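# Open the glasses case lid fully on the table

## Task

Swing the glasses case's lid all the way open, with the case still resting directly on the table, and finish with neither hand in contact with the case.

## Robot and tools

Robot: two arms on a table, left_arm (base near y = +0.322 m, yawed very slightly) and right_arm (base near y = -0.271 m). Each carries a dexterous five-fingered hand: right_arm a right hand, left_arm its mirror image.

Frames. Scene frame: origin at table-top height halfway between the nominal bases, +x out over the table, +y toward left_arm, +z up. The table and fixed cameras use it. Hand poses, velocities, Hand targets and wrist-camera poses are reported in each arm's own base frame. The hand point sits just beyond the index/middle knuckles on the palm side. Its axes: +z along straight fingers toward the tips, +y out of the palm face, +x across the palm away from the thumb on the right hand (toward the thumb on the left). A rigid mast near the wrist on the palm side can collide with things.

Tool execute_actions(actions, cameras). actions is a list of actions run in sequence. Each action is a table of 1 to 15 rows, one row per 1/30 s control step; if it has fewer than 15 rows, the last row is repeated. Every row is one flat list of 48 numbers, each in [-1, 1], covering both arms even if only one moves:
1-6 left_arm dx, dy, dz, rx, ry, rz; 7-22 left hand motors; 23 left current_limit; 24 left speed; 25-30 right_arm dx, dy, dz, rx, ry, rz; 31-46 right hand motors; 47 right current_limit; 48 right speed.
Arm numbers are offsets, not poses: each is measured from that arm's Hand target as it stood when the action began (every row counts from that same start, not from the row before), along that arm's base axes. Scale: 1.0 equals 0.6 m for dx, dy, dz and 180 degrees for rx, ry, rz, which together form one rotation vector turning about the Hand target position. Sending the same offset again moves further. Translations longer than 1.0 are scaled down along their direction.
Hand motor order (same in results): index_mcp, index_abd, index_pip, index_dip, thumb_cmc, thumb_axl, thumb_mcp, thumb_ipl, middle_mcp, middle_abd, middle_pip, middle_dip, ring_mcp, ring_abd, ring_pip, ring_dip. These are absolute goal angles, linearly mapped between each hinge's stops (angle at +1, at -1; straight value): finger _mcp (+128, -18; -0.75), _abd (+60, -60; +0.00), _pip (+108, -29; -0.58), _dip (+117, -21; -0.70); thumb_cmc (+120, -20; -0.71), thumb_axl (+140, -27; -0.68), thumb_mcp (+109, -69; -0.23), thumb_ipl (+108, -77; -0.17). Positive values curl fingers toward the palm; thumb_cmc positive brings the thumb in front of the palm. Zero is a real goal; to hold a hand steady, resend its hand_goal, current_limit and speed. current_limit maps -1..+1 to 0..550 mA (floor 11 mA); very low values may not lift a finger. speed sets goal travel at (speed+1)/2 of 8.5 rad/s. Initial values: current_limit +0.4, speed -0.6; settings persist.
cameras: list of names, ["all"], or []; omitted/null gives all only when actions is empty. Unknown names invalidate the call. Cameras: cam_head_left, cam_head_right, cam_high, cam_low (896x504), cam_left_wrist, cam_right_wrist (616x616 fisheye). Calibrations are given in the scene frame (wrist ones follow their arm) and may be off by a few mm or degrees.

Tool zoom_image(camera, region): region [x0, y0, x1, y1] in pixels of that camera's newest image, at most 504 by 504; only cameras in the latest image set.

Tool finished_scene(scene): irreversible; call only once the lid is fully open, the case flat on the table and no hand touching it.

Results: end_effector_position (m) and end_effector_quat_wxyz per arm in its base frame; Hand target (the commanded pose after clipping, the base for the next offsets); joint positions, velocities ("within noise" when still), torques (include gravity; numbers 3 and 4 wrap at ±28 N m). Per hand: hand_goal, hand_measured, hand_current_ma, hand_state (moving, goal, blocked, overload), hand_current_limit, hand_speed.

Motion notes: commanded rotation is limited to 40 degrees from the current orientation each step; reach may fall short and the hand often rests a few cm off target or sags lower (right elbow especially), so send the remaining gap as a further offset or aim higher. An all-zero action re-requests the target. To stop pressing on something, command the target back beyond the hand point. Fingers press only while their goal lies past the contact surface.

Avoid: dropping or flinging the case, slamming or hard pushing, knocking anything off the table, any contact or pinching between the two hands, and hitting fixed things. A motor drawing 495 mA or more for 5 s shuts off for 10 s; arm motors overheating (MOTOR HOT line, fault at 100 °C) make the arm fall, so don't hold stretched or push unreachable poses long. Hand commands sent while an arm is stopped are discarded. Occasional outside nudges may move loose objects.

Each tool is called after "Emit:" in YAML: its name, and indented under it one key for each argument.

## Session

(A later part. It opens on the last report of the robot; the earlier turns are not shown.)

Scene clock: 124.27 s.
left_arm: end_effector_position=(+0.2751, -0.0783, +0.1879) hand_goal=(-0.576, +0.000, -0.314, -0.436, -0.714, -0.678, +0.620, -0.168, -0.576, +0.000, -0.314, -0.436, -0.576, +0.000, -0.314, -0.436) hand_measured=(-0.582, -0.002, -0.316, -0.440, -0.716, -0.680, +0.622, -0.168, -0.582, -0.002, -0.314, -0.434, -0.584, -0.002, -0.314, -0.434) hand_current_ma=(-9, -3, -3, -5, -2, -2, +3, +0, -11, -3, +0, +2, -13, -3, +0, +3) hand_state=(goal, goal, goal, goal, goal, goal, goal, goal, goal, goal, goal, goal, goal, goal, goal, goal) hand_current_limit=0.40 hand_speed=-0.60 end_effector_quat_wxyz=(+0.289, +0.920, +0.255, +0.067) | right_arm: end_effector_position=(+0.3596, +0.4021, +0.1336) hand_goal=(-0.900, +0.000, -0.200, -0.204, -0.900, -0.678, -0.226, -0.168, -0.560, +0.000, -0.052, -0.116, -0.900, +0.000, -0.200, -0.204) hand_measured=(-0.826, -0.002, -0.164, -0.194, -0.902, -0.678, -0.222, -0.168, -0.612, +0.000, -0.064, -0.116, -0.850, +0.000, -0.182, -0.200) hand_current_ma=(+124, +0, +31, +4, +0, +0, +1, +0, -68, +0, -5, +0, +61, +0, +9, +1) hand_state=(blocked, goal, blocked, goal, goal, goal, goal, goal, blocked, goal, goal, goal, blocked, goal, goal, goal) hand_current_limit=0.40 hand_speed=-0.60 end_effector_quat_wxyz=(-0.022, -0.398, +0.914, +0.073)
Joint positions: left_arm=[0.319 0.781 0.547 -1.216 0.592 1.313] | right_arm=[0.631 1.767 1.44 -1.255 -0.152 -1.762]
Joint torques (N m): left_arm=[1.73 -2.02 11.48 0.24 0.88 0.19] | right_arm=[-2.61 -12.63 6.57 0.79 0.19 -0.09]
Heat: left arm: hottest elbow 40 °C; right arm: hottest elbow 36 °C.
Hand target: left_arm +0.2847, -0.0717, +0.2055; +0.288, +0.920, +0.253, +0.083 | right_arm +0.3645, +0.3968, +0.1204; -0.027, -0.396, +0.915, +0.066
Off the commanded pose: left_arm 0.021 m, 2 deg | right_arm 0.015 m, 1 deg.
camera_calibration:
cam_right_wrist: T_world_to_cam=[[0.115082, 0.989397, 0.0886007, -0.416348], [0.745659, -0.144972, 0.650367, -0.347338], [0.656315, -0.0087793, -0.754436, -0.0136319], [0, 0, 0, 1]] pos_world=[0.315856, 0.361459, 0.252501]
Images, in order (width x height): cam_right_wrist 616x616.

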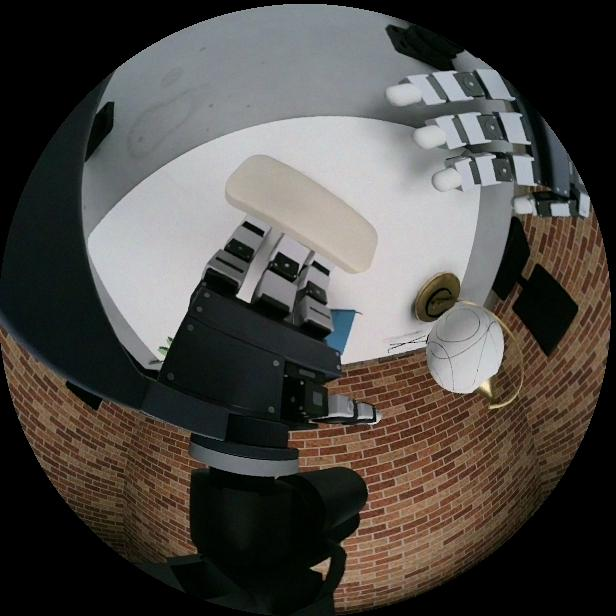

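Emit:
execute_actions:
  actions: []
  cameras: ["cam_low","cam_left_wrist","cam_head_left","cam_high"]

Emit:
zoom_image:
  camera: "cam_low"
  region: [560, 240, 640, 290]

Emit:
zoom_image:
  camera: "cam_left_wrist"
  region: [150, 100, 390, 340]

Emit:
zoom_image:
  camera: "cam_head_left"
  region: [350, 230, 470, 330]

Scene clock: 124.50 s.
left_arm: end_effector_position=(+0.2751, -0.0783, +0.1879) hand_goal=(-0.576, +0.000, -0.314, -0.436, -0.714, -0.678, +0.620, -0.168, -0.576, +0.000, -0.314, -0.436, -0.576, +0.000, -0.314, -0.436) hand_measured=(-0.582, -0.002, -0.316, -0.440, -0.716, -0.680, +0.622, -0.168, -0.582, -0.002, -0.314, -0.434, -0.584, -0.002, -0.314, -0.434) hand_current_ma=(-9, -3, -3, -5, -2, -2, +3, +0, -11, -3, +0, +2, -13, -3, +0, +3) hand_state=(goal, goal, goal, goal, goal, goal, goal, goal, goal, goal, goal, goal, goal, goal, goal, goal) hand_current_limit=0.40 hand_speed=-0.60 end_effector_quat_wxyz=(+0.289, +0.920, +0.255, +0.067) | right_arm: end_effector_position=(+0.3596, +0.4021, +0.1336) hand_goal=(-0.900, +0.000, -0.200, -0.204, -0.900, -0.678, -0.226, -0.168, -0.560, +0.000, -0.052, -0.116, -0.900, +0.000, -0.200, -0.204) hand_measured=(-0.826, -0.002, -0.164, -0.194, -0.902, -0.678, -0.222, -0.168, -0.612, +0.000, -0.064, -0.116, -0.850, +0.000, -0.182, -0.200) hand_current_ma=(+124, +0, +31, +4, +0, +0, +1, +0, -68, +0, -5, +0, +61, +0, +9, +1) hand_state=(blocked, goal, blocked, goal, goal, goal, goal, goal, blocked, goal, goal, goal, blocked, goal, goal, goal) hand_current_limit=0.40 hand_speed=-0.60 end_effector_quat_wxyz=(-0.022, -0.398, +0.914, +0.073)
Joint positions: left_arm=[0.319 0.781 0.547 -1.216 0.592 1.313] | right_arm=[0.631 1.767 1.44 -1.255 -0.152 -1.762]
Joint velocities: within noise
Joint torques (N m): left_arm=[0.91 -1.08 11.7 -0.01 0.83 0.2] | right_arm=[-2.67 -12.57 6.58 0.79 0.2 -0.09]
Heat: left arm: hottest elbow 40 °C; right arm: hottest elbow 36 °C.
Hand target: left_arm +0.2847, -0.0717, +0.2055; +0.288, +0.920, +0.253, +0.083 | right_arm +0.3645, +0.3968, +0.1204; -0.027, -0.396, +0.915, +0.066
Off the commanded pose: left_arm 0.021 m, 2 deg | right_arm 0.015 m, 1 deg.
camera_calibration:
cam_left_wrist: T_world_to_cam=[[-0.946214, 0.07898, -0.313752, 0.286847], [-0.0278787, 0.946237, 0.32227, -0.0301739], [0.322337, 0.313684, -0.893141, 0.224495], [0, 0, 0, 1]] pos_world=[0.198214, -0.0645239, 0.300229]
Images, in order (width x height): cam_head_left 896x504, cam_high 896x504, cam_low 896x504, cam_left_wrist 616x616.

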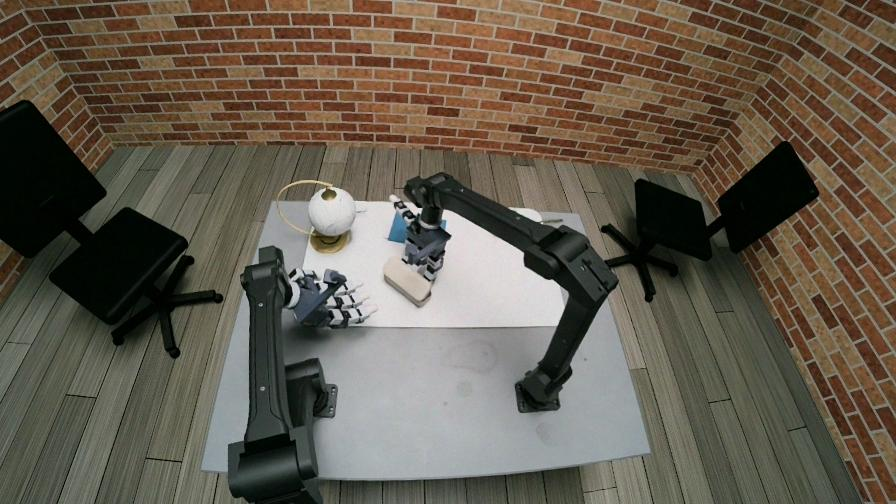

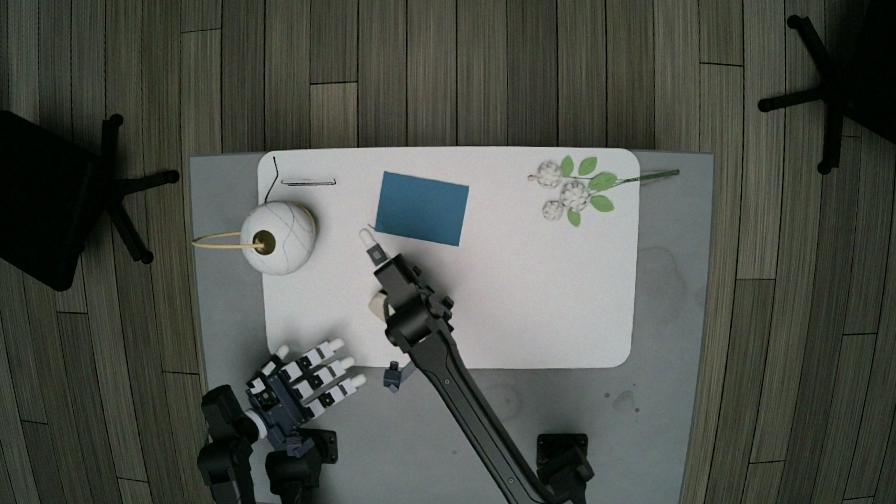

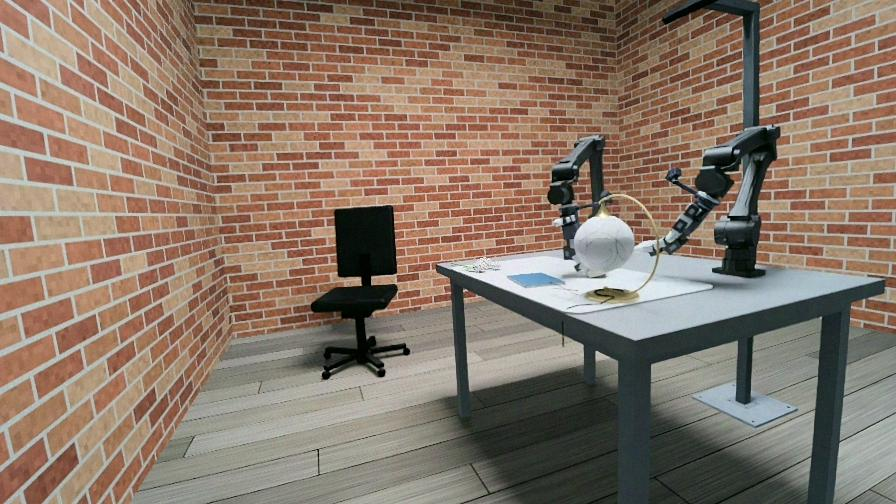

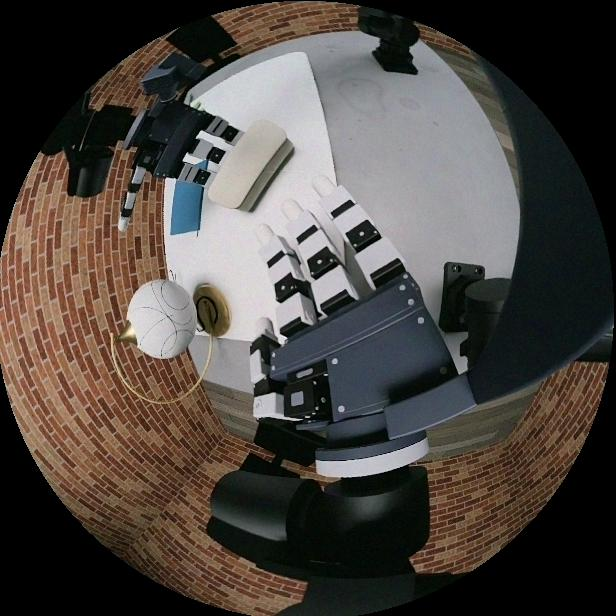

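Scaled by 6.300.

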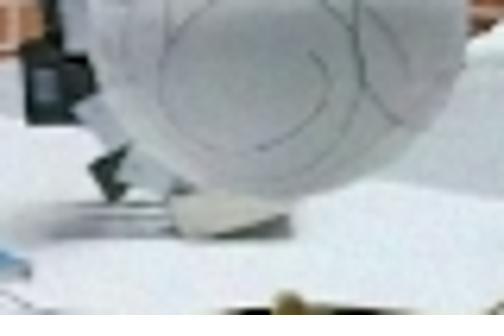

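Scaled by 2.100 from the camera's 616x616 image, which has a finer 880x880 frame.

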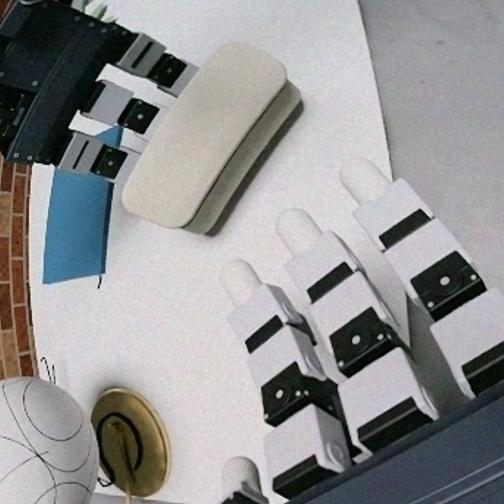

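Scaled by 4.200.

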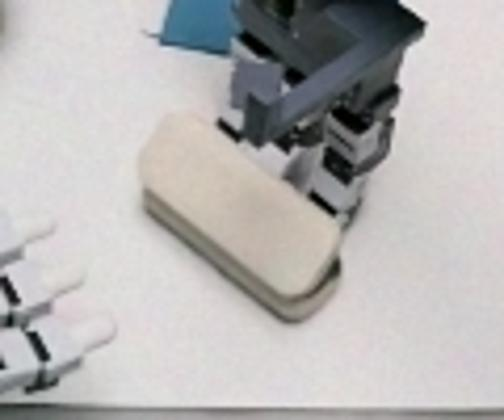

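Emit:
execute_actions:
  actions:
    - [[0,0,0.0,0,0,0,-0.575,0,-0.314,-0.435,-0.714,-0.678,0.62,-0.168,-0.575,0,-0.314,-0.435,-0.575,0,-0.314,-0.435,0.4,-0.6,-0.004,0.004,0,0,0,0,-0.78,0,-0.15,-0.203,-0.9,-0.678,-0.226,-0.168,-0.658,0,-0.066,-0.087,-0.8,0,-0.168,-0.203,0.4,-0.7]]
  cameras: ["cam_right_wrist","cam_low","cam_head_left"]

Emit:
zoom_image:
  camera: "cam_right_wrist"
  region: [230, 60, 430, 260]

Emit:
zoom_image:
  camera: "cam_low"
  region: [560, 240, 640, 290]

Emit:
zoom_image:
  camera: "cam_head_left"
  region: [350, 230, 470, 330]

Scene clock: 125.67 s.
left_arm: end_effector_position=(+0.2751, -0.0783, +0.1879) hand_goal=(-0.576, +0.000, -0.314, -0.436, -0.714, -0.678, +0.620, -0.168, -0.576, +0.000, -0.314, -0.436, -0.576, +0.000, -0.314, -0.436) hand_measured=(-0.582, -0.002, -0.316, -0.440, -0.716, -0.680, +0.622, -0.168, -0.582, -0.002, -0.314, -0.434, -0.584, -0.002, -0.314, -0.434) hand_current_ma=(-9, -3, -3, -5, -2, -2, +3, +0, -11, -3, +0, +2, -13, -3, +0, +3) hand_state=(goal, goal, goal, goal, goal, goal, goal, goal, goal, goal, goal, goal, goal, goal, goal, goal) hand_current_limit=0.40 hand_speed=-0.60 end_effector_quat_wxyz=(+0.289, +0.920, +0.255, +0.067) | right_arm: end_effector_position=(+0.3604, +0.4016, +0.1328) hand_goal=(-0.780, +0.000, -0.150, -0.204, -0.900, -0.678, -0.226, -0.168, -0.658, +0.000, -0.066, -0.088, -0.800, +0.000, -0.168, -0.204) hand_measured=(-0.770, -0.002, -0.142, -0.194, -0.902, -0.678, -0.222, -0.168, -0.660, +0.000, -0.068, -0.092, -0.790, +0.000, -0.160, -0.200) hand_current_ma=(+4, +0, +2, +3, +0, +0, +1, +0, +0, +0, +0, +0, +3, +0, +2, +1) hand_state=(goal, goal, goal, goal, goal, goal, goal, goal, goal, goal, goal, goal, goal, goal, goal, goal) hand_current_limit=0.40 hand_speed=-0.70 end_effector_quat_wxyz=(-0.021, -0.398, +0.914, +0.070)
Joint positions: left_arm=[0.319 0.781 0.547 -1.216 0.592 1.313] | right_arm=[0.631 1.768 1.44 -1.253 -0.146 -1.762]
Joint torques (N m): left_arm=[1.32 -0.26 11.73 -0.06 0.86 0.18] | right_arm=[-2.14 -12.69 6.41 0.77 -0.04 -0.01]
Heat: left arm: hottest elbow 41 °C; right arm: hottest elbow 36 °C.
Hand target: left_arm +0.2847, -0.0717, +0.2055; +0.288, +0.920, +0.253, +0.083 | right_arm +0.3621, +0.3992, +0.1206; -0.027, -0.396, +0.915, +0.066
Off the commanded pose: left_arm 0.021 m, 2 deg | right_arm 0.013 m, 1 deg.
camera_calibration:
cam_right_wrist: T_world_to_cam=[[0.114607, 0.989733, 0.0854078, -0.415471], [0.743023, -0.142469, 0.653926, -0.34802], [0.65938, -0.0114843, -0.751722, -0.0151103], [0, 0, 0, 1]] pos_world=[0.316166, 0.36145, 0.251705]
Images, in order (width x height): cam_head_left 896x504, cam_low 896x504, cam_right_wrist 616x616.

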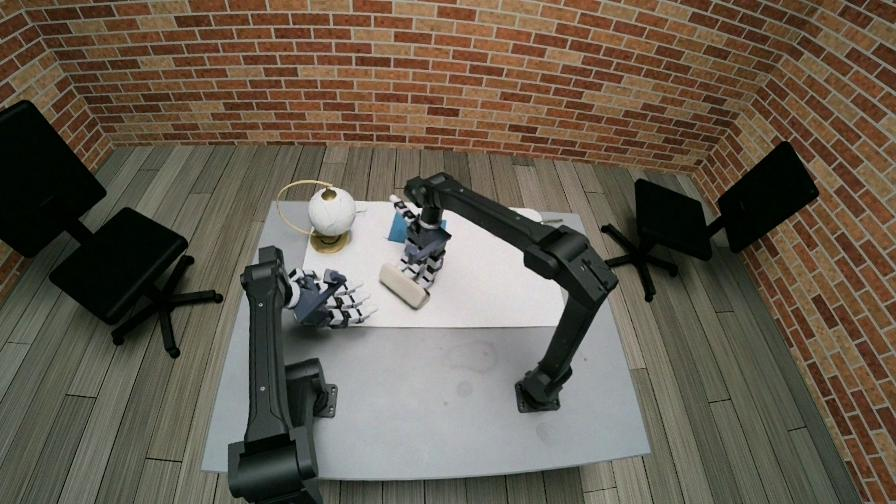

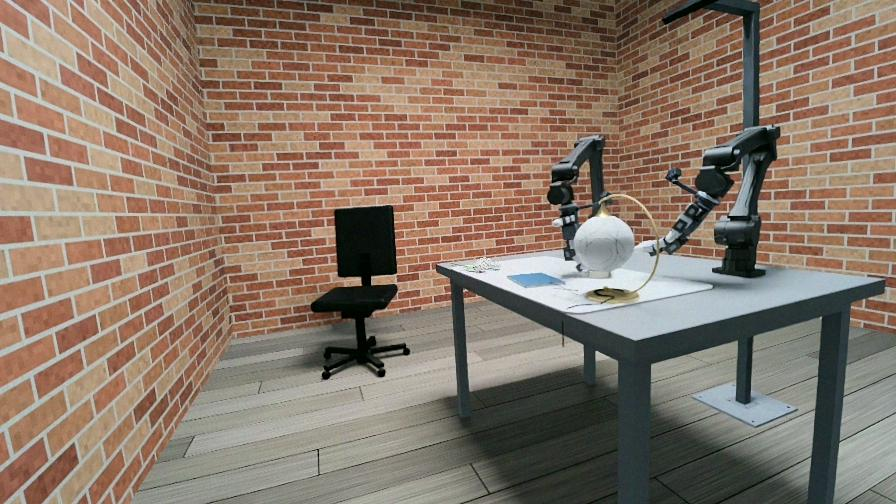

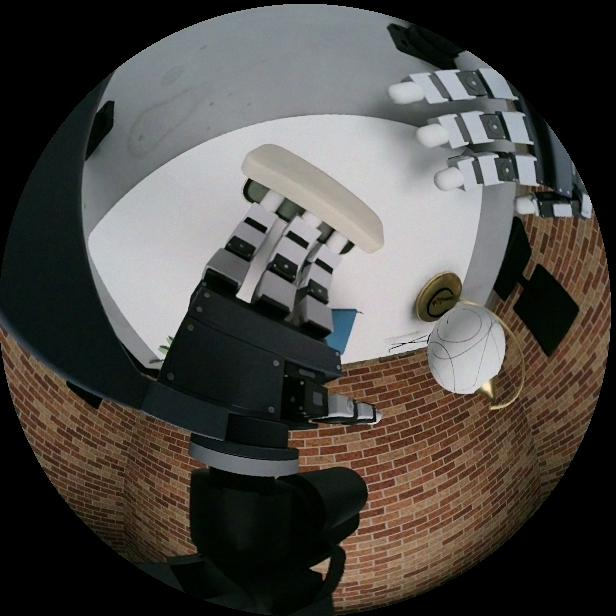

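Scaled by 2.520 from the camera's 616x616 image, which has a finer 880x880 frame.

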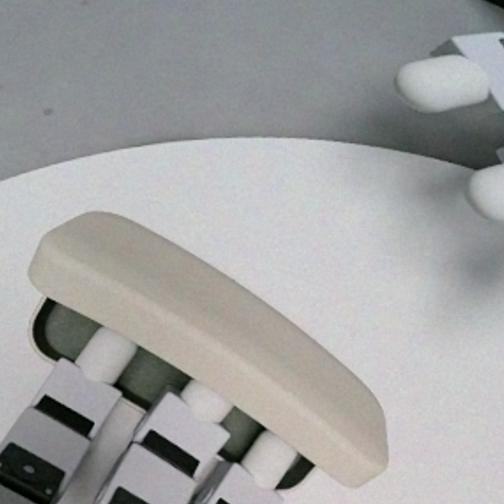

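Scaled by 6.300.

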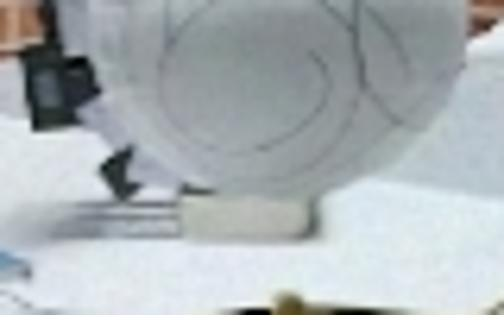

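Scaled by 4.200.

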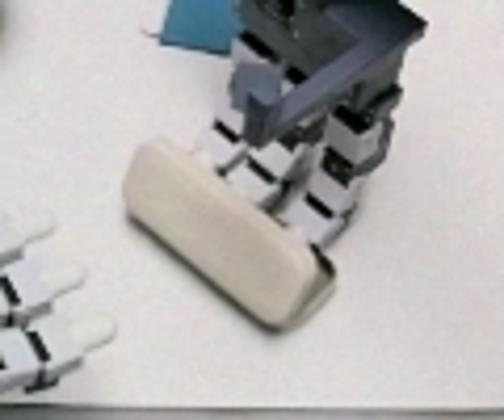

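Emit:
execute_actions:
  actions:
    - [[0,0,0.0,0,0,0,-0.575,0,-0.314,-0.435,-0.714,-0.678,0.62,-0.168,-0.575,0,-0.314,-0.435,-0.575,0,-0.314,-0.435,0.4,-0.6,0,0,0,0,0,0,-0.78,0,-0.16,-0.203,-0.9,-0.678,-0.226,-0.168,-0.8,0,0.1,0.0,-0.8,0,-0.168,-0.203,0.4,-0.6]]
    - [[0,0,0.0,0,0,0,-0.575,0,-0.314,-0.435,-0.714,-0.678,0.62,-0.168,-0.575,0,-0.314,-0.435,-0.575,0,-0.314,-0.435,0.4,-0.6,0,0,-0.015,0,0,0,-0.82,0,-0.17,-0.203,-0.9,-0.678,-0.226,-0.168,-0.795,0,0.3,-0.12,-0.84,0,-0.168,-0.203,0.4,-0.6]]
  cameras: ["cam_right_wrist","cam_low","cam_head_left"]

Emit:
zoom_image:
  camera: "cam_right_wrist"
  region: [230, 60, 430, 260]

Emit:
zoom_image:
  camera: "cam_low"
  region: [560, 240, 640, 290]

Emit:
zoom_image:
  camera: "cam_head_left"
  region: [350, 230, 470, 330]

Scene clock: 127.80 s.
left_arm: end_effector_position=(+0.2751, -0.0783, +0.1879) hand_goal=(-0.576, +0.000, -0.314, -0.436, -0.714, -0.678, +0.620, -0.168, -0.576, +0.000, -0.314, -0.436, -0.576, +0.000, -0.314, -0.436) hand_measured=(-0.582, -0.002, -0.316, -0.440, -0.716, -0.680, +0.622, -0.168, -0.582, -0.002, -0.314, -0.434, -0.584, -0.002, -0.314, -0.434) hand_current_ma=(-9, -3, -3, -5, -2, -2, +3, +0, -11, -3, +0, +2, -13, -3, +0, +3) hand_state=(goal, goal, goal, goal, goal, goal, goal, goal, goal, goal, goal, goal, goal, goal, goal, goal) hand_current_limit=0.40 hand_speed=-0.60 end_effector_quat_wxyz=(+0.289, +0.920, +0.255, +0.067) | right_arm: end_effector_position=(+0.3601, +0.4019, +0.1324) hand_goal=(-0.820, +0.000, -0.170, -0.204, -0.900, -0.678, -0.226, -0.168, -0.796, +0.000, +0.300, -0.120, -0.840, +0.000, -0.168, -0.204) hand_measured=(-0.782, +0.000, -0.144, -0.194, -0.902, -0.678, -0.222, -0.168, -0.798, +0.000, +0.294, -0.118, -0.806, +0.002, -0.152, -0.200) hand_current_ma=(+38, +0, +19, +3, +0, +0, +1, +0, +0, +0, -1, +0, +31, +0, +8, +1) hand_state=(blocked, goal, blocked, goal, goal, goal, goal, goal, goal, goal, goal, goal, blocked, goal, goal, goal) hand_current_limit=0.40 hand_speed=-0.60 end_effector_quat_wxyz=(-0.021, -0.398, +0.914, +0.072)
Joint positions: left_arm=[0.319 0.781 0.547 -1.216 0.592 1.313] | right_arm=[0.631 1.768 1.438 -1.251 -0.149 -1.762]
Joint torques (N m): left_arm=[1.03 -1.67 11.63 0.23 0.83 0.13] | right_arm=[-2.08 -12.16 5.53 1.55 0.09 -0.01]
Heat: left arm: hottest elbow 41 °C; right arm: hottest elbow 36 °C.
Hand target: left_arm +0.2847, -0.0717, +0.2055; +0.288, +0.920, +0.253, +0.083 | right_arm +0.3622, +0.3992, +0.1116; -0.027, -0.396, +0.915, +0.066
Off the commanded pose: left_arm 0.021 m, 2 deg | right_arm 0.021 m, 1 deg.
camera_calibration:
cam_right_wrist: T_world_to_cam=[[0.114734, 0.989493, 0.0879718, -0.416019], [0.743646, -0.144267, 0.652823, -0.346878], [0.658655, -0.00948105, -0.752385, -0.0156045], [0, 0, 0, 1]] pos_world=[0.315964, 0.361457, 0.251307]
Images, in order (width x height): cam_head_left 896x504, cam_low 896x504, cam_right_wrist 616x616.

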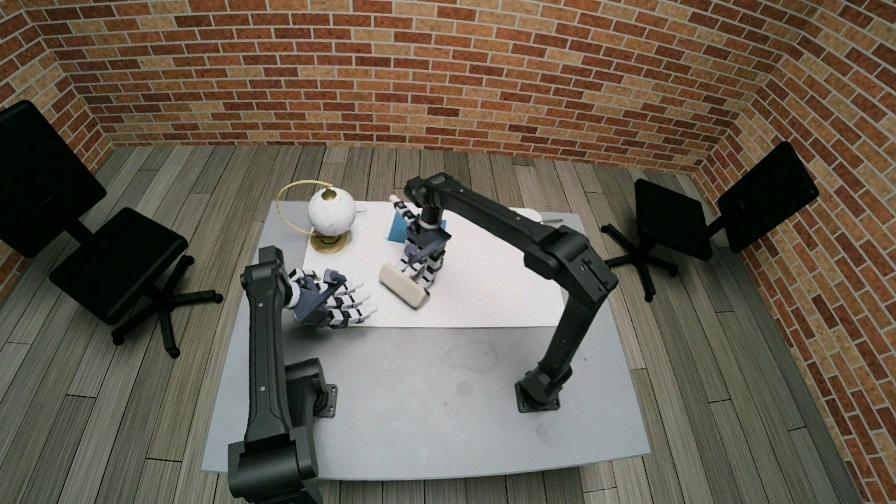

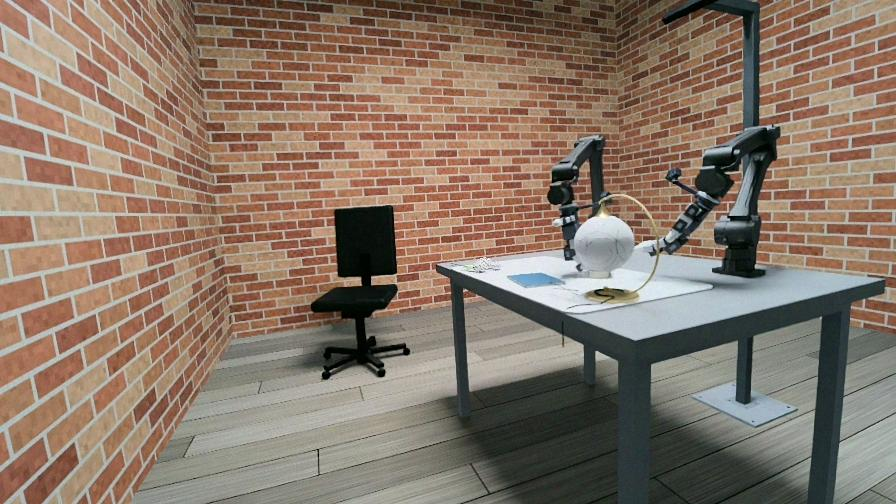

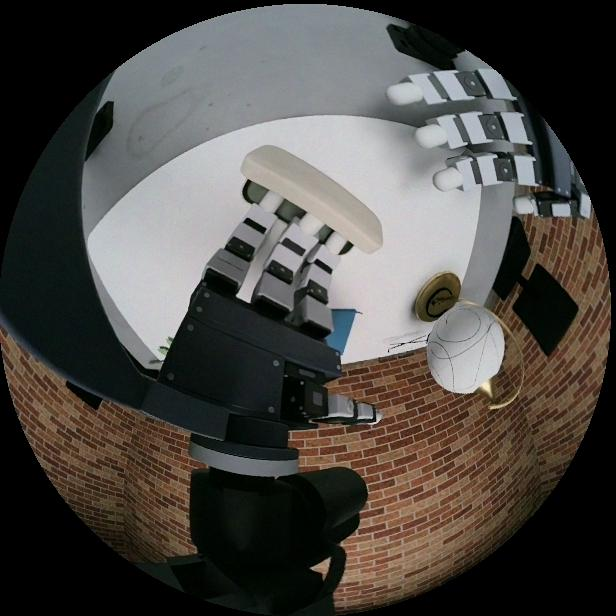

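Scaled by 2.520 from the camera's 616x616 image, which has a finer 880x880 frame.

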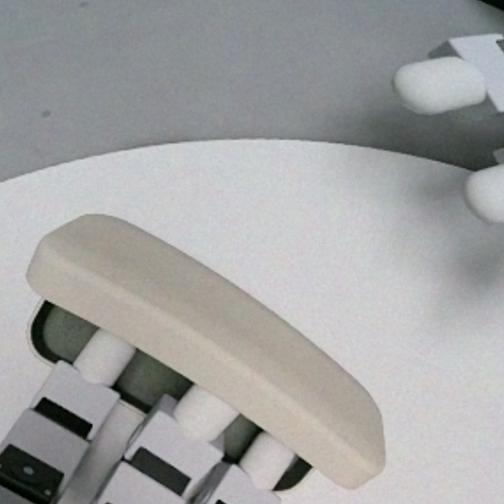

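Scaled by 6.300.

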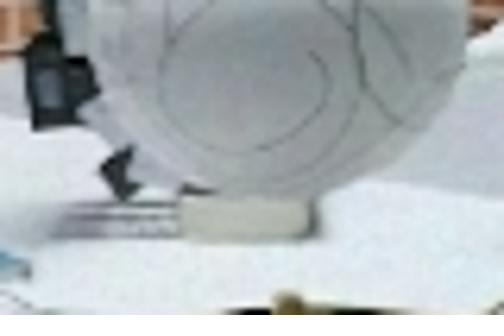

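Scaled by 4.200.

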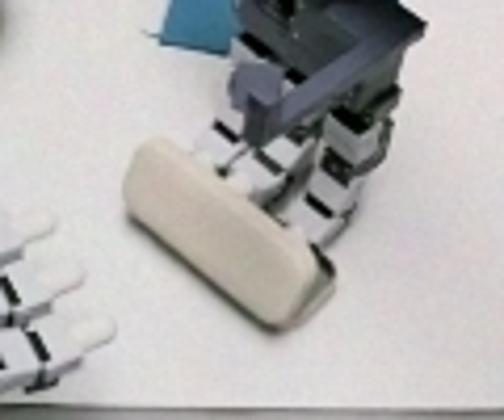

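Emit:
execute_actions:
  actions:
    - [[0,0,0.0,0,0,0,-0.575,0,-0.314,-0.435,-0.714,-0.678,0.62,-0.168,-0.575,0,-0.314,-0.435,-0.575,0,-0.314,-0.435,0.4,-0.6,0,0,0,0,0,0,-0.84,0,-0.18,-0.203,-0.9,-0.678,-0.226,-0.168,-0.72,0,0.3,-0.12,-0.86,0,-0.18,-0.203,0.4,-0.7]]
  cameras: ["cam_right_wrist","cam_low","cam_head_left"]

Emit:
zoom_image:
  camera: "cam_right_wrist"
  region: [230, 60, 430, 260]

Emit:
zoom_image:
  camera: "cam_head_left"
  region: [350, 230, 470, 330]

Scene clock: 128.67 s.
left_arm: end_effector_position=(+0.2751, -0.0783, +0.1879) hand_goal=(-0.576, +0.000, -0.314, -0.436, -0.714, -0.678, +0.620, -0.168, -0.576, +0.000, -0.314, -0.436, -0.576, +0.000, -0.314, -0.436) hand_measured=(-0.582, -0.002, -0.316, -0.440, -0.716, -0.680, +0.622, -0.168, -0.582, -0.002, -0.314, -0.434, -0.584, -0.002, -0.314, -0.434) hand_current_ma=(-9, -3, -3, -5, -2, -2, +3, +0, -11, -3, +0, +2, -13, -3, +0, +3) hand_state=(goal, goal, goal, goal, goal, goal, goal, goal, goal, goal, goal, goal, goal, goal, goal, goal) hand_current_limit=0.40 hand_speed=-0.60 end_effector_quat_wxyz=(+0.289, +0.920, +0.255, +0.067) | right_arm: end_effector_position=(+0.3600, +0.4020, +0.1325) hand_goal=(-0.840, +0.000, -0.180, -0.204, -0.900, -0.678, -0.226, -0.168, -0.720, +0.000, +0.300, -0.120, -0.860, +0.000, -0.180, -0.204) hand_measured=(-0.788, +0.000, -0.144, -0.194, -0.902, -0.678, -0.222, -0.168, -0.738, +0.000, +0.294, -0.120, -0.814, +0.002, -0.152, -0.198) hand_current_ma=(+69, +0, +33, +3, +0, +0, +1, +0, -11, +0, -1, +0, +55, +0, +20, +2) hand_state=(blocked, goal, blocked, goal, goal, goal, goal, goal, goal, goal, goal, goal, blocked, goal, blocked, goal) hand_current_limit=0.40 hand_speed=-0.70 end_effector_quat_wxyz=(-0.021, -0.398, +0.914, +0.072)
Joint positions: left_arm=[0.319 0.781 0.547 -1.216 0.592 1.313] | right_arm=[0.631 1.768 1.438 -1.251 -0.15 -1.762]
Joint torques (N m): left_arm=[0.79 -0.85 11.67 0.42 0.84 0.16] | right_arm=[-2.08 -12.16 5.5 1.55 0.11 -0.02]
Heat: left arm: hottest elbow 41 °C; right arm: hottest elbow 36 °C.
Hand target: left_arm +0.2847, -0.0717, +0.2055; +0.288, +0.920, +0.253, +0.083 | right_arm +0.3622, +0.3993, +0.1115; -0.027, -0.396, +0.915, +0.066
Off the commanded pose: left_arm 0.021 m, 2 deg | right_arm 0.021 m, 1 deg.
camera_calibration:
cam_right_wrist: T_world_to_cam=[[0.114807, 0.989439, 0.088483, -0.416161], [0.743914, -0.144664, 0.65243, -0.346785], [0.65834, -0.00908017, -0.752666, -0.0155034], [0, 0, 0, 1]] pos_world=[0.315963, 0.361458, 0.251407]
Images, in order (width x height): cam_head_left 896x504, cam_low 896x504, cam_right_wrist 616x616.

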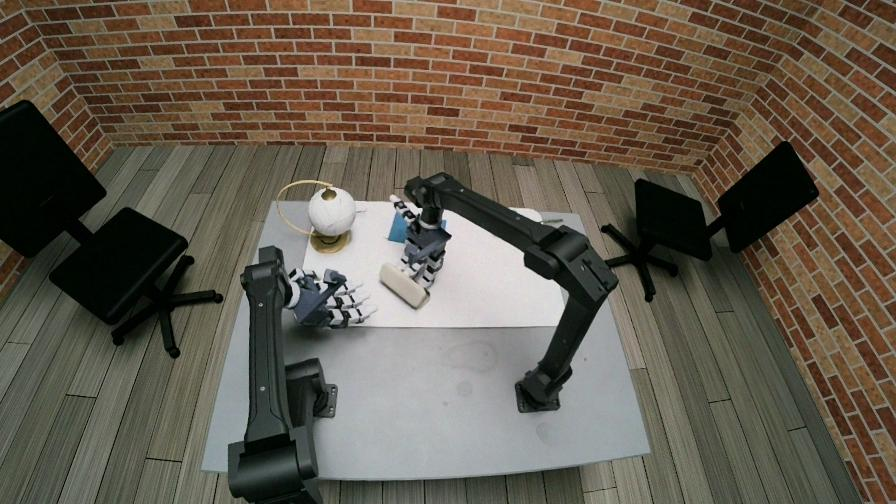

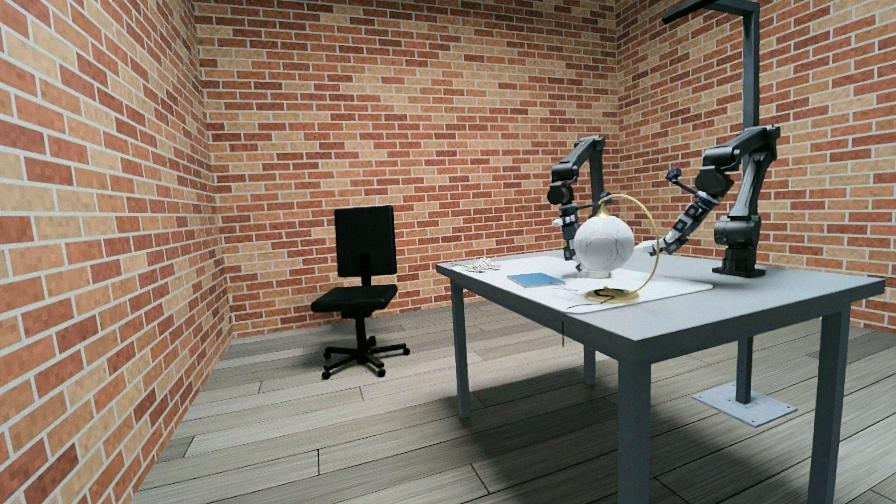

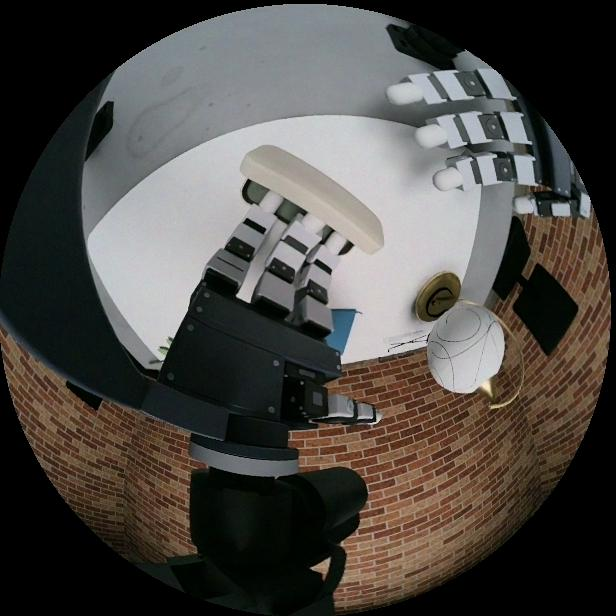

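Scaled by 2.520 from the camera's 616x616 image, which has a finer 880x880 frame.

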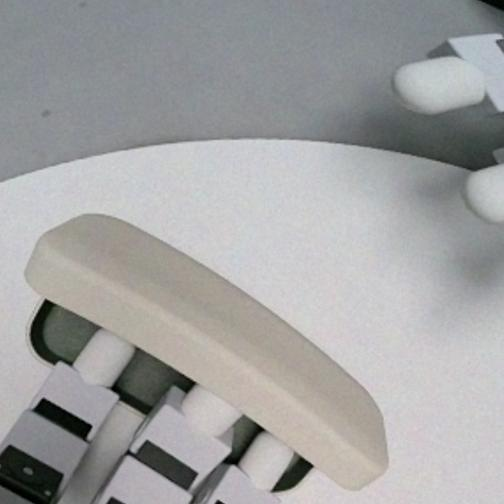

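Scaled by 4.200.

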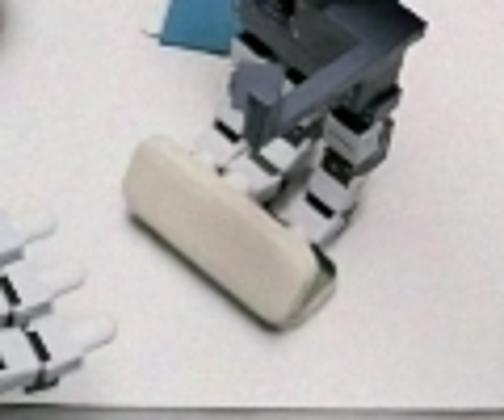

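Emit:
execute_actions:
  actions:
    - [[0,0,0.0,0,0,0,-0.575,0,-0.314,-0.435,-0.714,-0.678,0.62,-0.168,-0.575,0,-0.314,-0.435,-0.575,0,-0.314,-0.435,0.4,-0.6,0,0,0,0,0,0,-0.86,0,-0.18,-0.203,-0.9,-0.678,-0.226,-0.168,-0.64,0,0.27,-0.16,-0.87,0,-0.18,-0.203,0.4,-0.7]]
    - [[0,0,0.0,0,0,0,-0.575,0,-0.314,-0.435,-0.714,-0.678,0.62,-0.168,-0.575,0,-0.314,-0.435,-0.575,0,-0.314,-0.435,0.4,-0.6,0,0,0,0,0,0,-0.86,0,-0.18,-0.203,-0.9,-0.678,-0.226,-0.168,-0.58,0,0.22,-0.2,-0.87,0,-0.18,-0.203,0.4,-0.7]]
  cameras: ["cam_right_wrist","cam_low","cam_head_left"]

Emit:
zoom_image:
  camera: "cam_right_wrist"
  region: [230, 60, 430, 260]

Emit:
zoom_image:
  camera: "cam_head_left"
  region: [350, 230, 470, 330]

Scene clock: 130.07 s.
left_arm: end_effector_position=(+0.2751, -0.0783, +0.1879) hand_goal=(-0.576, +0.000, -0.314, -0.436, -0.714, -0.678, +0.620, -0.168, -0.576, +0.000, -0.314, -0.436, -0.576, +0.000, -0.314, -0.436) hand_measured=(-0.582, -0.002, -0.316, -0.440, -0.716, -0.680, +0.622, -0.168, -0.582, -0.002, -0.314, -0.434, -0.584, -0.002, -0.314, -0.434) hand_current_ma=(-9, -3, -3, -5, -2, -2, +3, +0, -11, -3, +0, +2, -13, -3, +0, +3) hand_state=(goal, goal, goal, goal, goal, goal, goal, goal, goal, goal, goal, goal, goal, goal, goal, goal) hand_current_limit=0.40 hand_speed=-0.60 end_effector_quat_wxyz=(+0.289, +0.920, +0.255, +0.067) | right_arm: end_effector_position=(+0.3599, +0.4022, +0.1330) hand_goal=(-0.860, +0.000, -0.180, -0.204, -0.900, -0.678, -0.226, -0.168, -0.580, +0.000, +0.220, -0.200, -0.870, +0.000, -0.180, -0.204) hand_measured=(-0.802, +0.000, -0.144, -0.194, -0.902, -0.678, -0.222, -0.168, -0.606, +0.000, +0.218, -0.200, -0.826, +0.002, -0.152, -0.198) hand_current_ma=(+84, +0, +33, +3, +0, +0, +1, +0, -19, +0, +0, +0, +49, +0, +20, +2) hand_state=(blocked, goal, blocked, goal, goal, goal, goal, goal, blocked, goal, goal, goal, blocked, goal, blocked, goal) hand_current_limit=0.40 hand_speed=-0.70 end_effector_quat_wxyz=(-0.021, -0.398, +0.914, +0.073)
Joint positions: left_arm=[0.319 0.781 0.547 -1.216 0.592 1.313] | right_arm=[0.631 1.767 1.438 -1.251 -0.151 -1.762]
Joint torques (N m): left_arm=[1.32 -1.85 11.58 0.21 0.83 0.19] | right_arm=[-2.08 -12.16 5.52 1.55 0.14 -0.02]
Heat: left arm: hottest elbow 41 °C; right arm: hottest elbow 36 °C.
Hand target: left_arm +0.2847, -0.0717, +0.2055; +0.288, +0.920, +0.253, +0.083 | right_arm +0.3622, +0.3992, +0.1116; -0.027, -0.396, +0.915, +0.066
Off the commanded pose: left_arm 0.021 m, 2 deg | right_arm 0.022 m, 1 deg.
camera_calibration:
cam_right_wrist: T_world_to_cam=[[0.114778, 0.989317, 0.0898794, -0.416487], [0.744005, -0.145563, 0.652126, -0.346599], [0.658242, -0.00797889, -0.752764, -0.0154771], [0, 0, 0, 1]] pos_world=[0.315863, 0.361462, 0.251809]
Images, in order (width x height): cam_head_left 896x504, cam_low 896x504, cam_right_wrist 616x616.

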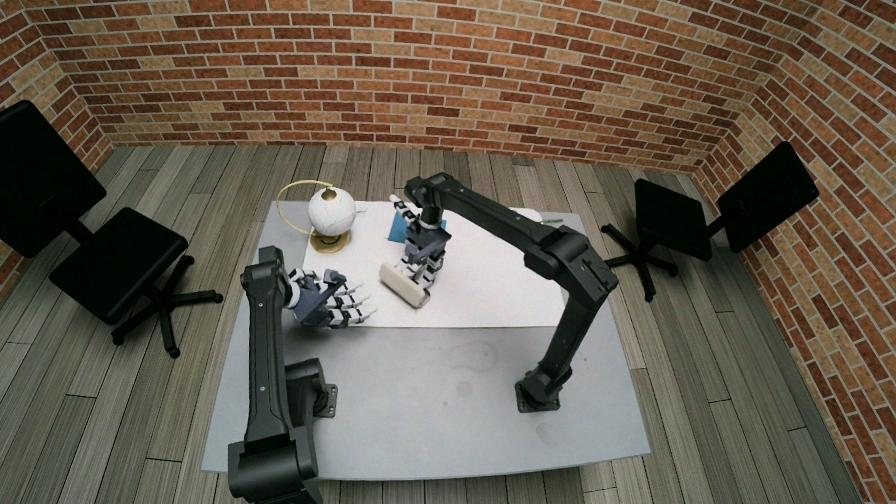

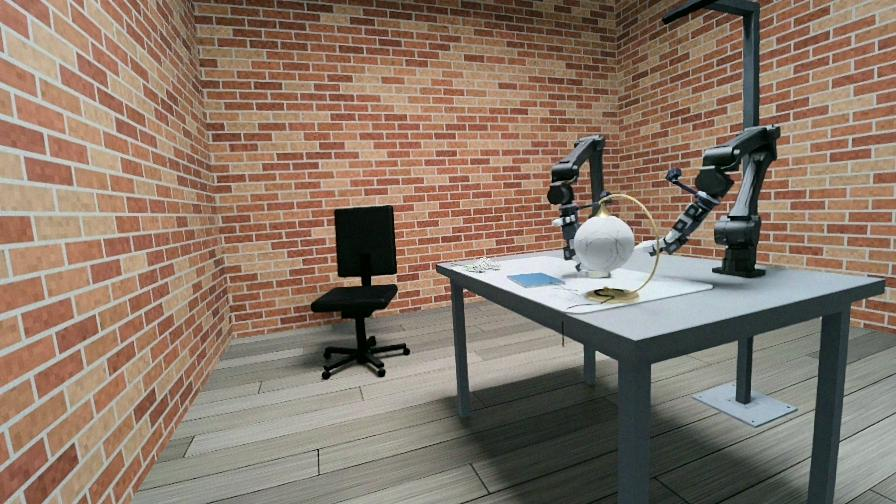

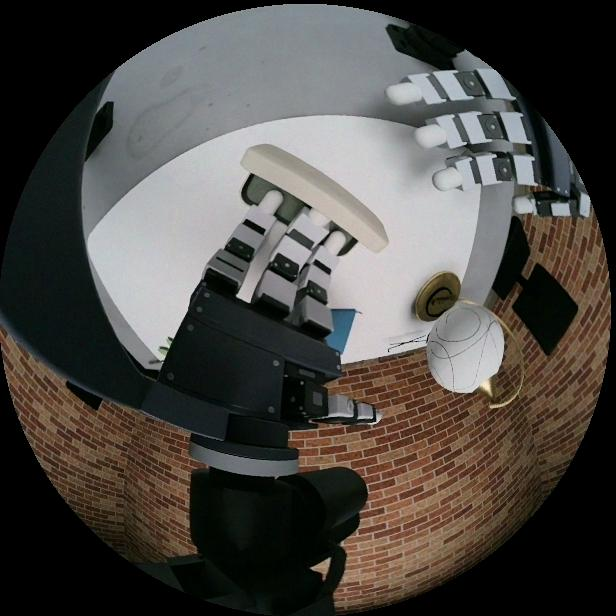

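Scaled by 2.520 from the camera's 616x616 image, which has a finer 880x880 frame.

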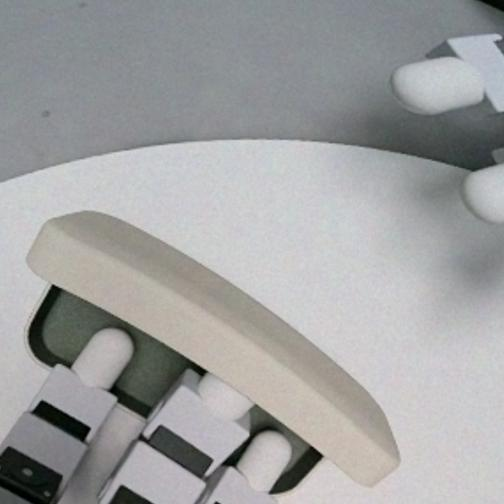

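Scaled by 4.200.

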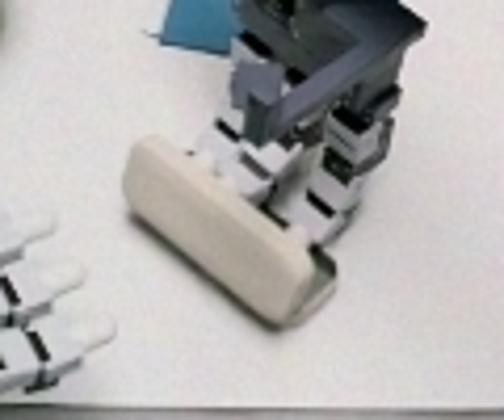

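Emit:
execute_actions:
  actions:
    - [[0,0,0.0,0,0,0,-0.575,0,-0.314,-0.435,-0.714,-0.678,0.62,-0.168,-0.575,0,-0.314,-0.435,-0.575,0,-0.314,-0.435,0.4,-0.6,0,0,0,0,0,0,-0.87,0,-0.18,-0.203,-0.9,-0.678,-0.226,-0.168,-0.53,0,0.16,-0.25,-0.88,0,-0.18,-0.203,0.4,-0.7]]
    - [[0,0,0.0,0,0,0,-0.575,0,-0.314,-0.435,-0.714,-0.678,0.62,-0.168,-0.575,0,-0.314,-0.435,-0.575,0,-0.314,-0.435,0.4,-0.6,0,0,0,0,0,0,-0.88,0,-0.18,-0.203,-0.9,-0.678,-0.226,-0.168,-0.48,0,0.10,-0.3,-0.89,0,-0.18,-0.203,0.4,-0.7]]
  cameras: ["cam_right_wrist","cam_low","cam_head_left"]

Emit:
zoom_image:
  camera: "cam_right_wrist"
  region: [230, 60, 430, 260]

Emit:
zoom_image:
  camera: "cam_head_left"
  region: [350, 230, 470, 330]

Scene clock: 131.57 s.
left_arm: end_effector_position=(+0.2751, -0.0783, +0.1879) hand_goal=(-0.576, +0.000, -0.314, -0.436, -0.714, -0.678, +0.620, -0.168, -0.576, +0.000, -0.314, -0.436, -0.576, +0.000, -0.314, -0.436) hand_measured=(-0.582, -0.002, -0.316, -0.440, -0.716, -0.680, +0.622, -0.168, -0.582, -0.002, -0.314, -0.434, -0.584, -0.002, -0.314, -0.434) hand_current_ma=(-9, -3, -3, -5, -2, -2, +3, +0, -11, -3, +0, +2, -13, -3, +0, +3) hand_state=(goal, goal, goal, goal, goal, goal, goal, goal, goal, goal, goal, goal, goal, goal, goal, goal) hand_current_limit=0.40 hand_speed=-0.60 end_effector_quat_wxyz=(+0.289, +0.920, +0.255, +0.067) | right_arm: end_effector_position=(+0.3597, +0.4025, +0.1335) hand_goal=(-0.880, +0.000, -0.180, -0.204, -0.900, -0.678, -0.226, -0.168, -0.480, +0.000, +0.100, -0.300, -0.890, +0.000, -0.180, -0.204) hand_measured=(-0.808, +0.002, -0.144, -0.194, -0.902, -0.678, -0.222, -0.168, -0.496, +0.000, +0.100, -0.296, -0.832, +0.004, -0.152, -0.196) hand_current_ma=(+120, +0, +33, +3, +0, +0, +1, +0, -9, +0, +0, +0, +81, +0, +20, +2) hand_state=(blocked, goal, blocked, goal, goal, goal, goal, goal, goal, goal, goal, goal, blocked, goal, blocked, goal) hand_current_limit=0.40 hand_speed=-0.70 end_effector_quat_wxyz=(-0.021, -0.398, +0.914, +0.074)
Joint positions: left_arm=[0.319 0.781 0.547 -1.216 0.592 1.313] | right_arm=[0.631 1.767 1.438 -1.251 -0.153 -1.762]
Joint torques (N m): left_arm=[0.73 -0.85 11.59 0.21 0.88 0.12] | right_arm=[-2.14 -12.1 5.52 1.52 0.25 -0.01]
Heat: left arm: hottest elbow 42 °C; right arm: hottest elbow 35 °C.
Hand target: left_arm +0.2847, -0.0717, +0.2055; +0.288, +0.920, +0.253, +0.083 | right_arm +0.3622, +0.3992, +0.1116; -0.027, -0.396, +0.915, +0.066
Off the commanded pose: left_arm 0.021 m, 2 deg | right_arm 0.022 m, 1 deg.
camera_calibration:
cam_right_wrist: T_world_to_cam=[[0.114946, 0.989121, 0.0917951, -0.416982], [0.744677, -0.146959, 0.651045, -0.346219], [0.657453, -0.006477, -0.753468, -0.0152236], [0, 0, 0, 1]] pos_world=[0.31576, 0.361467, 0.25221]
Images, in order (width x height): cam_head_left 896x504, cam_low 896x504, cam_right_wrist 616x616.

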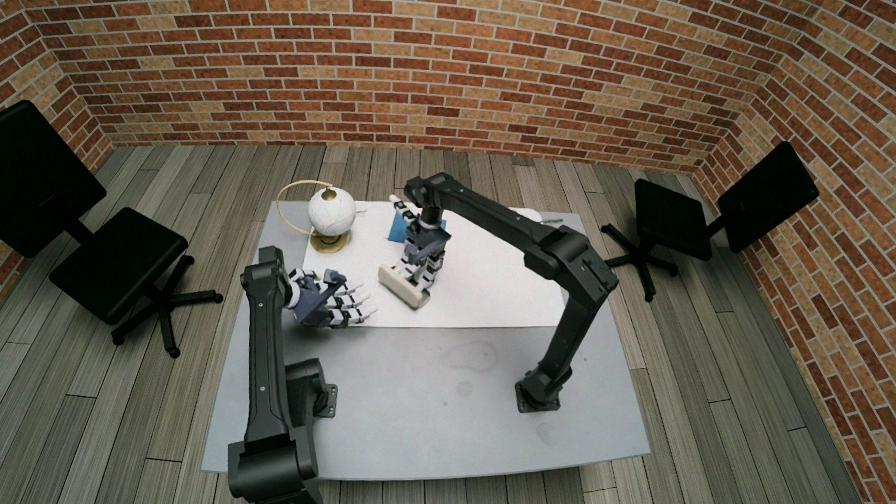

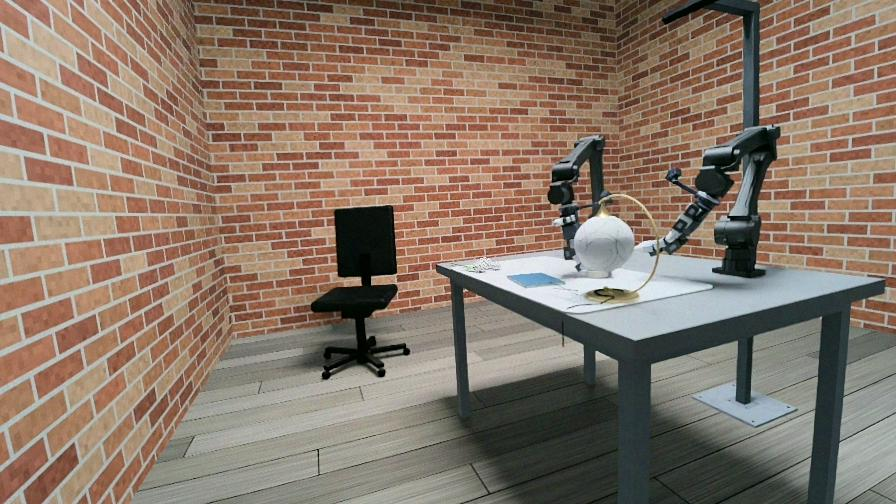

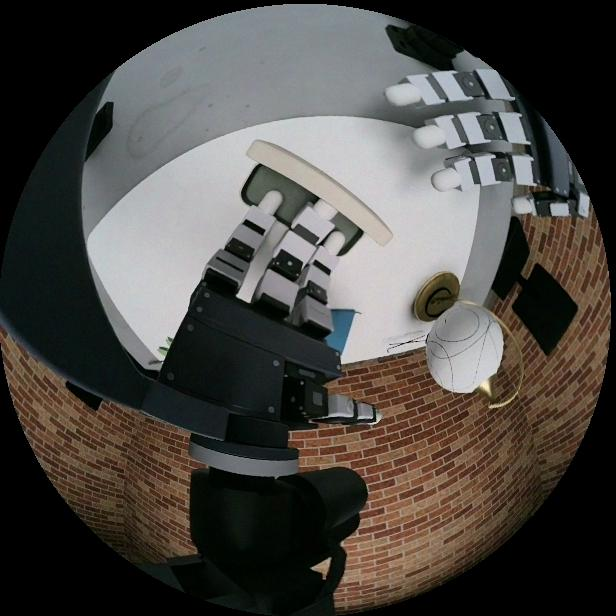

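Scaled by 2.520 from the camera's 616x616 image, which has a finer 880x880 frame.

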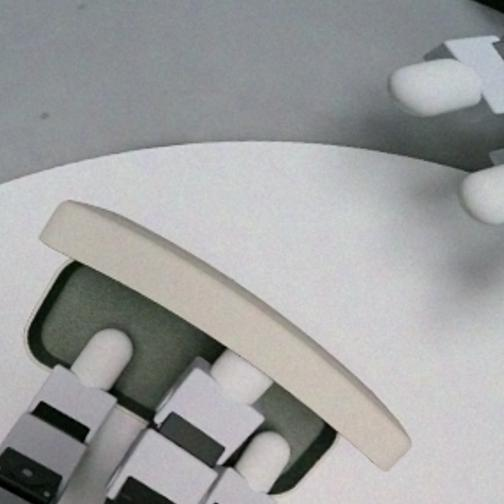

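Scaled by 4.200.

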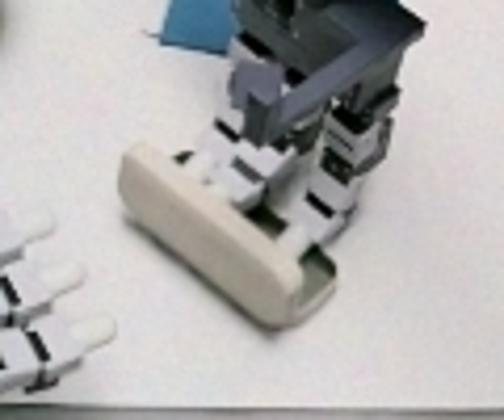

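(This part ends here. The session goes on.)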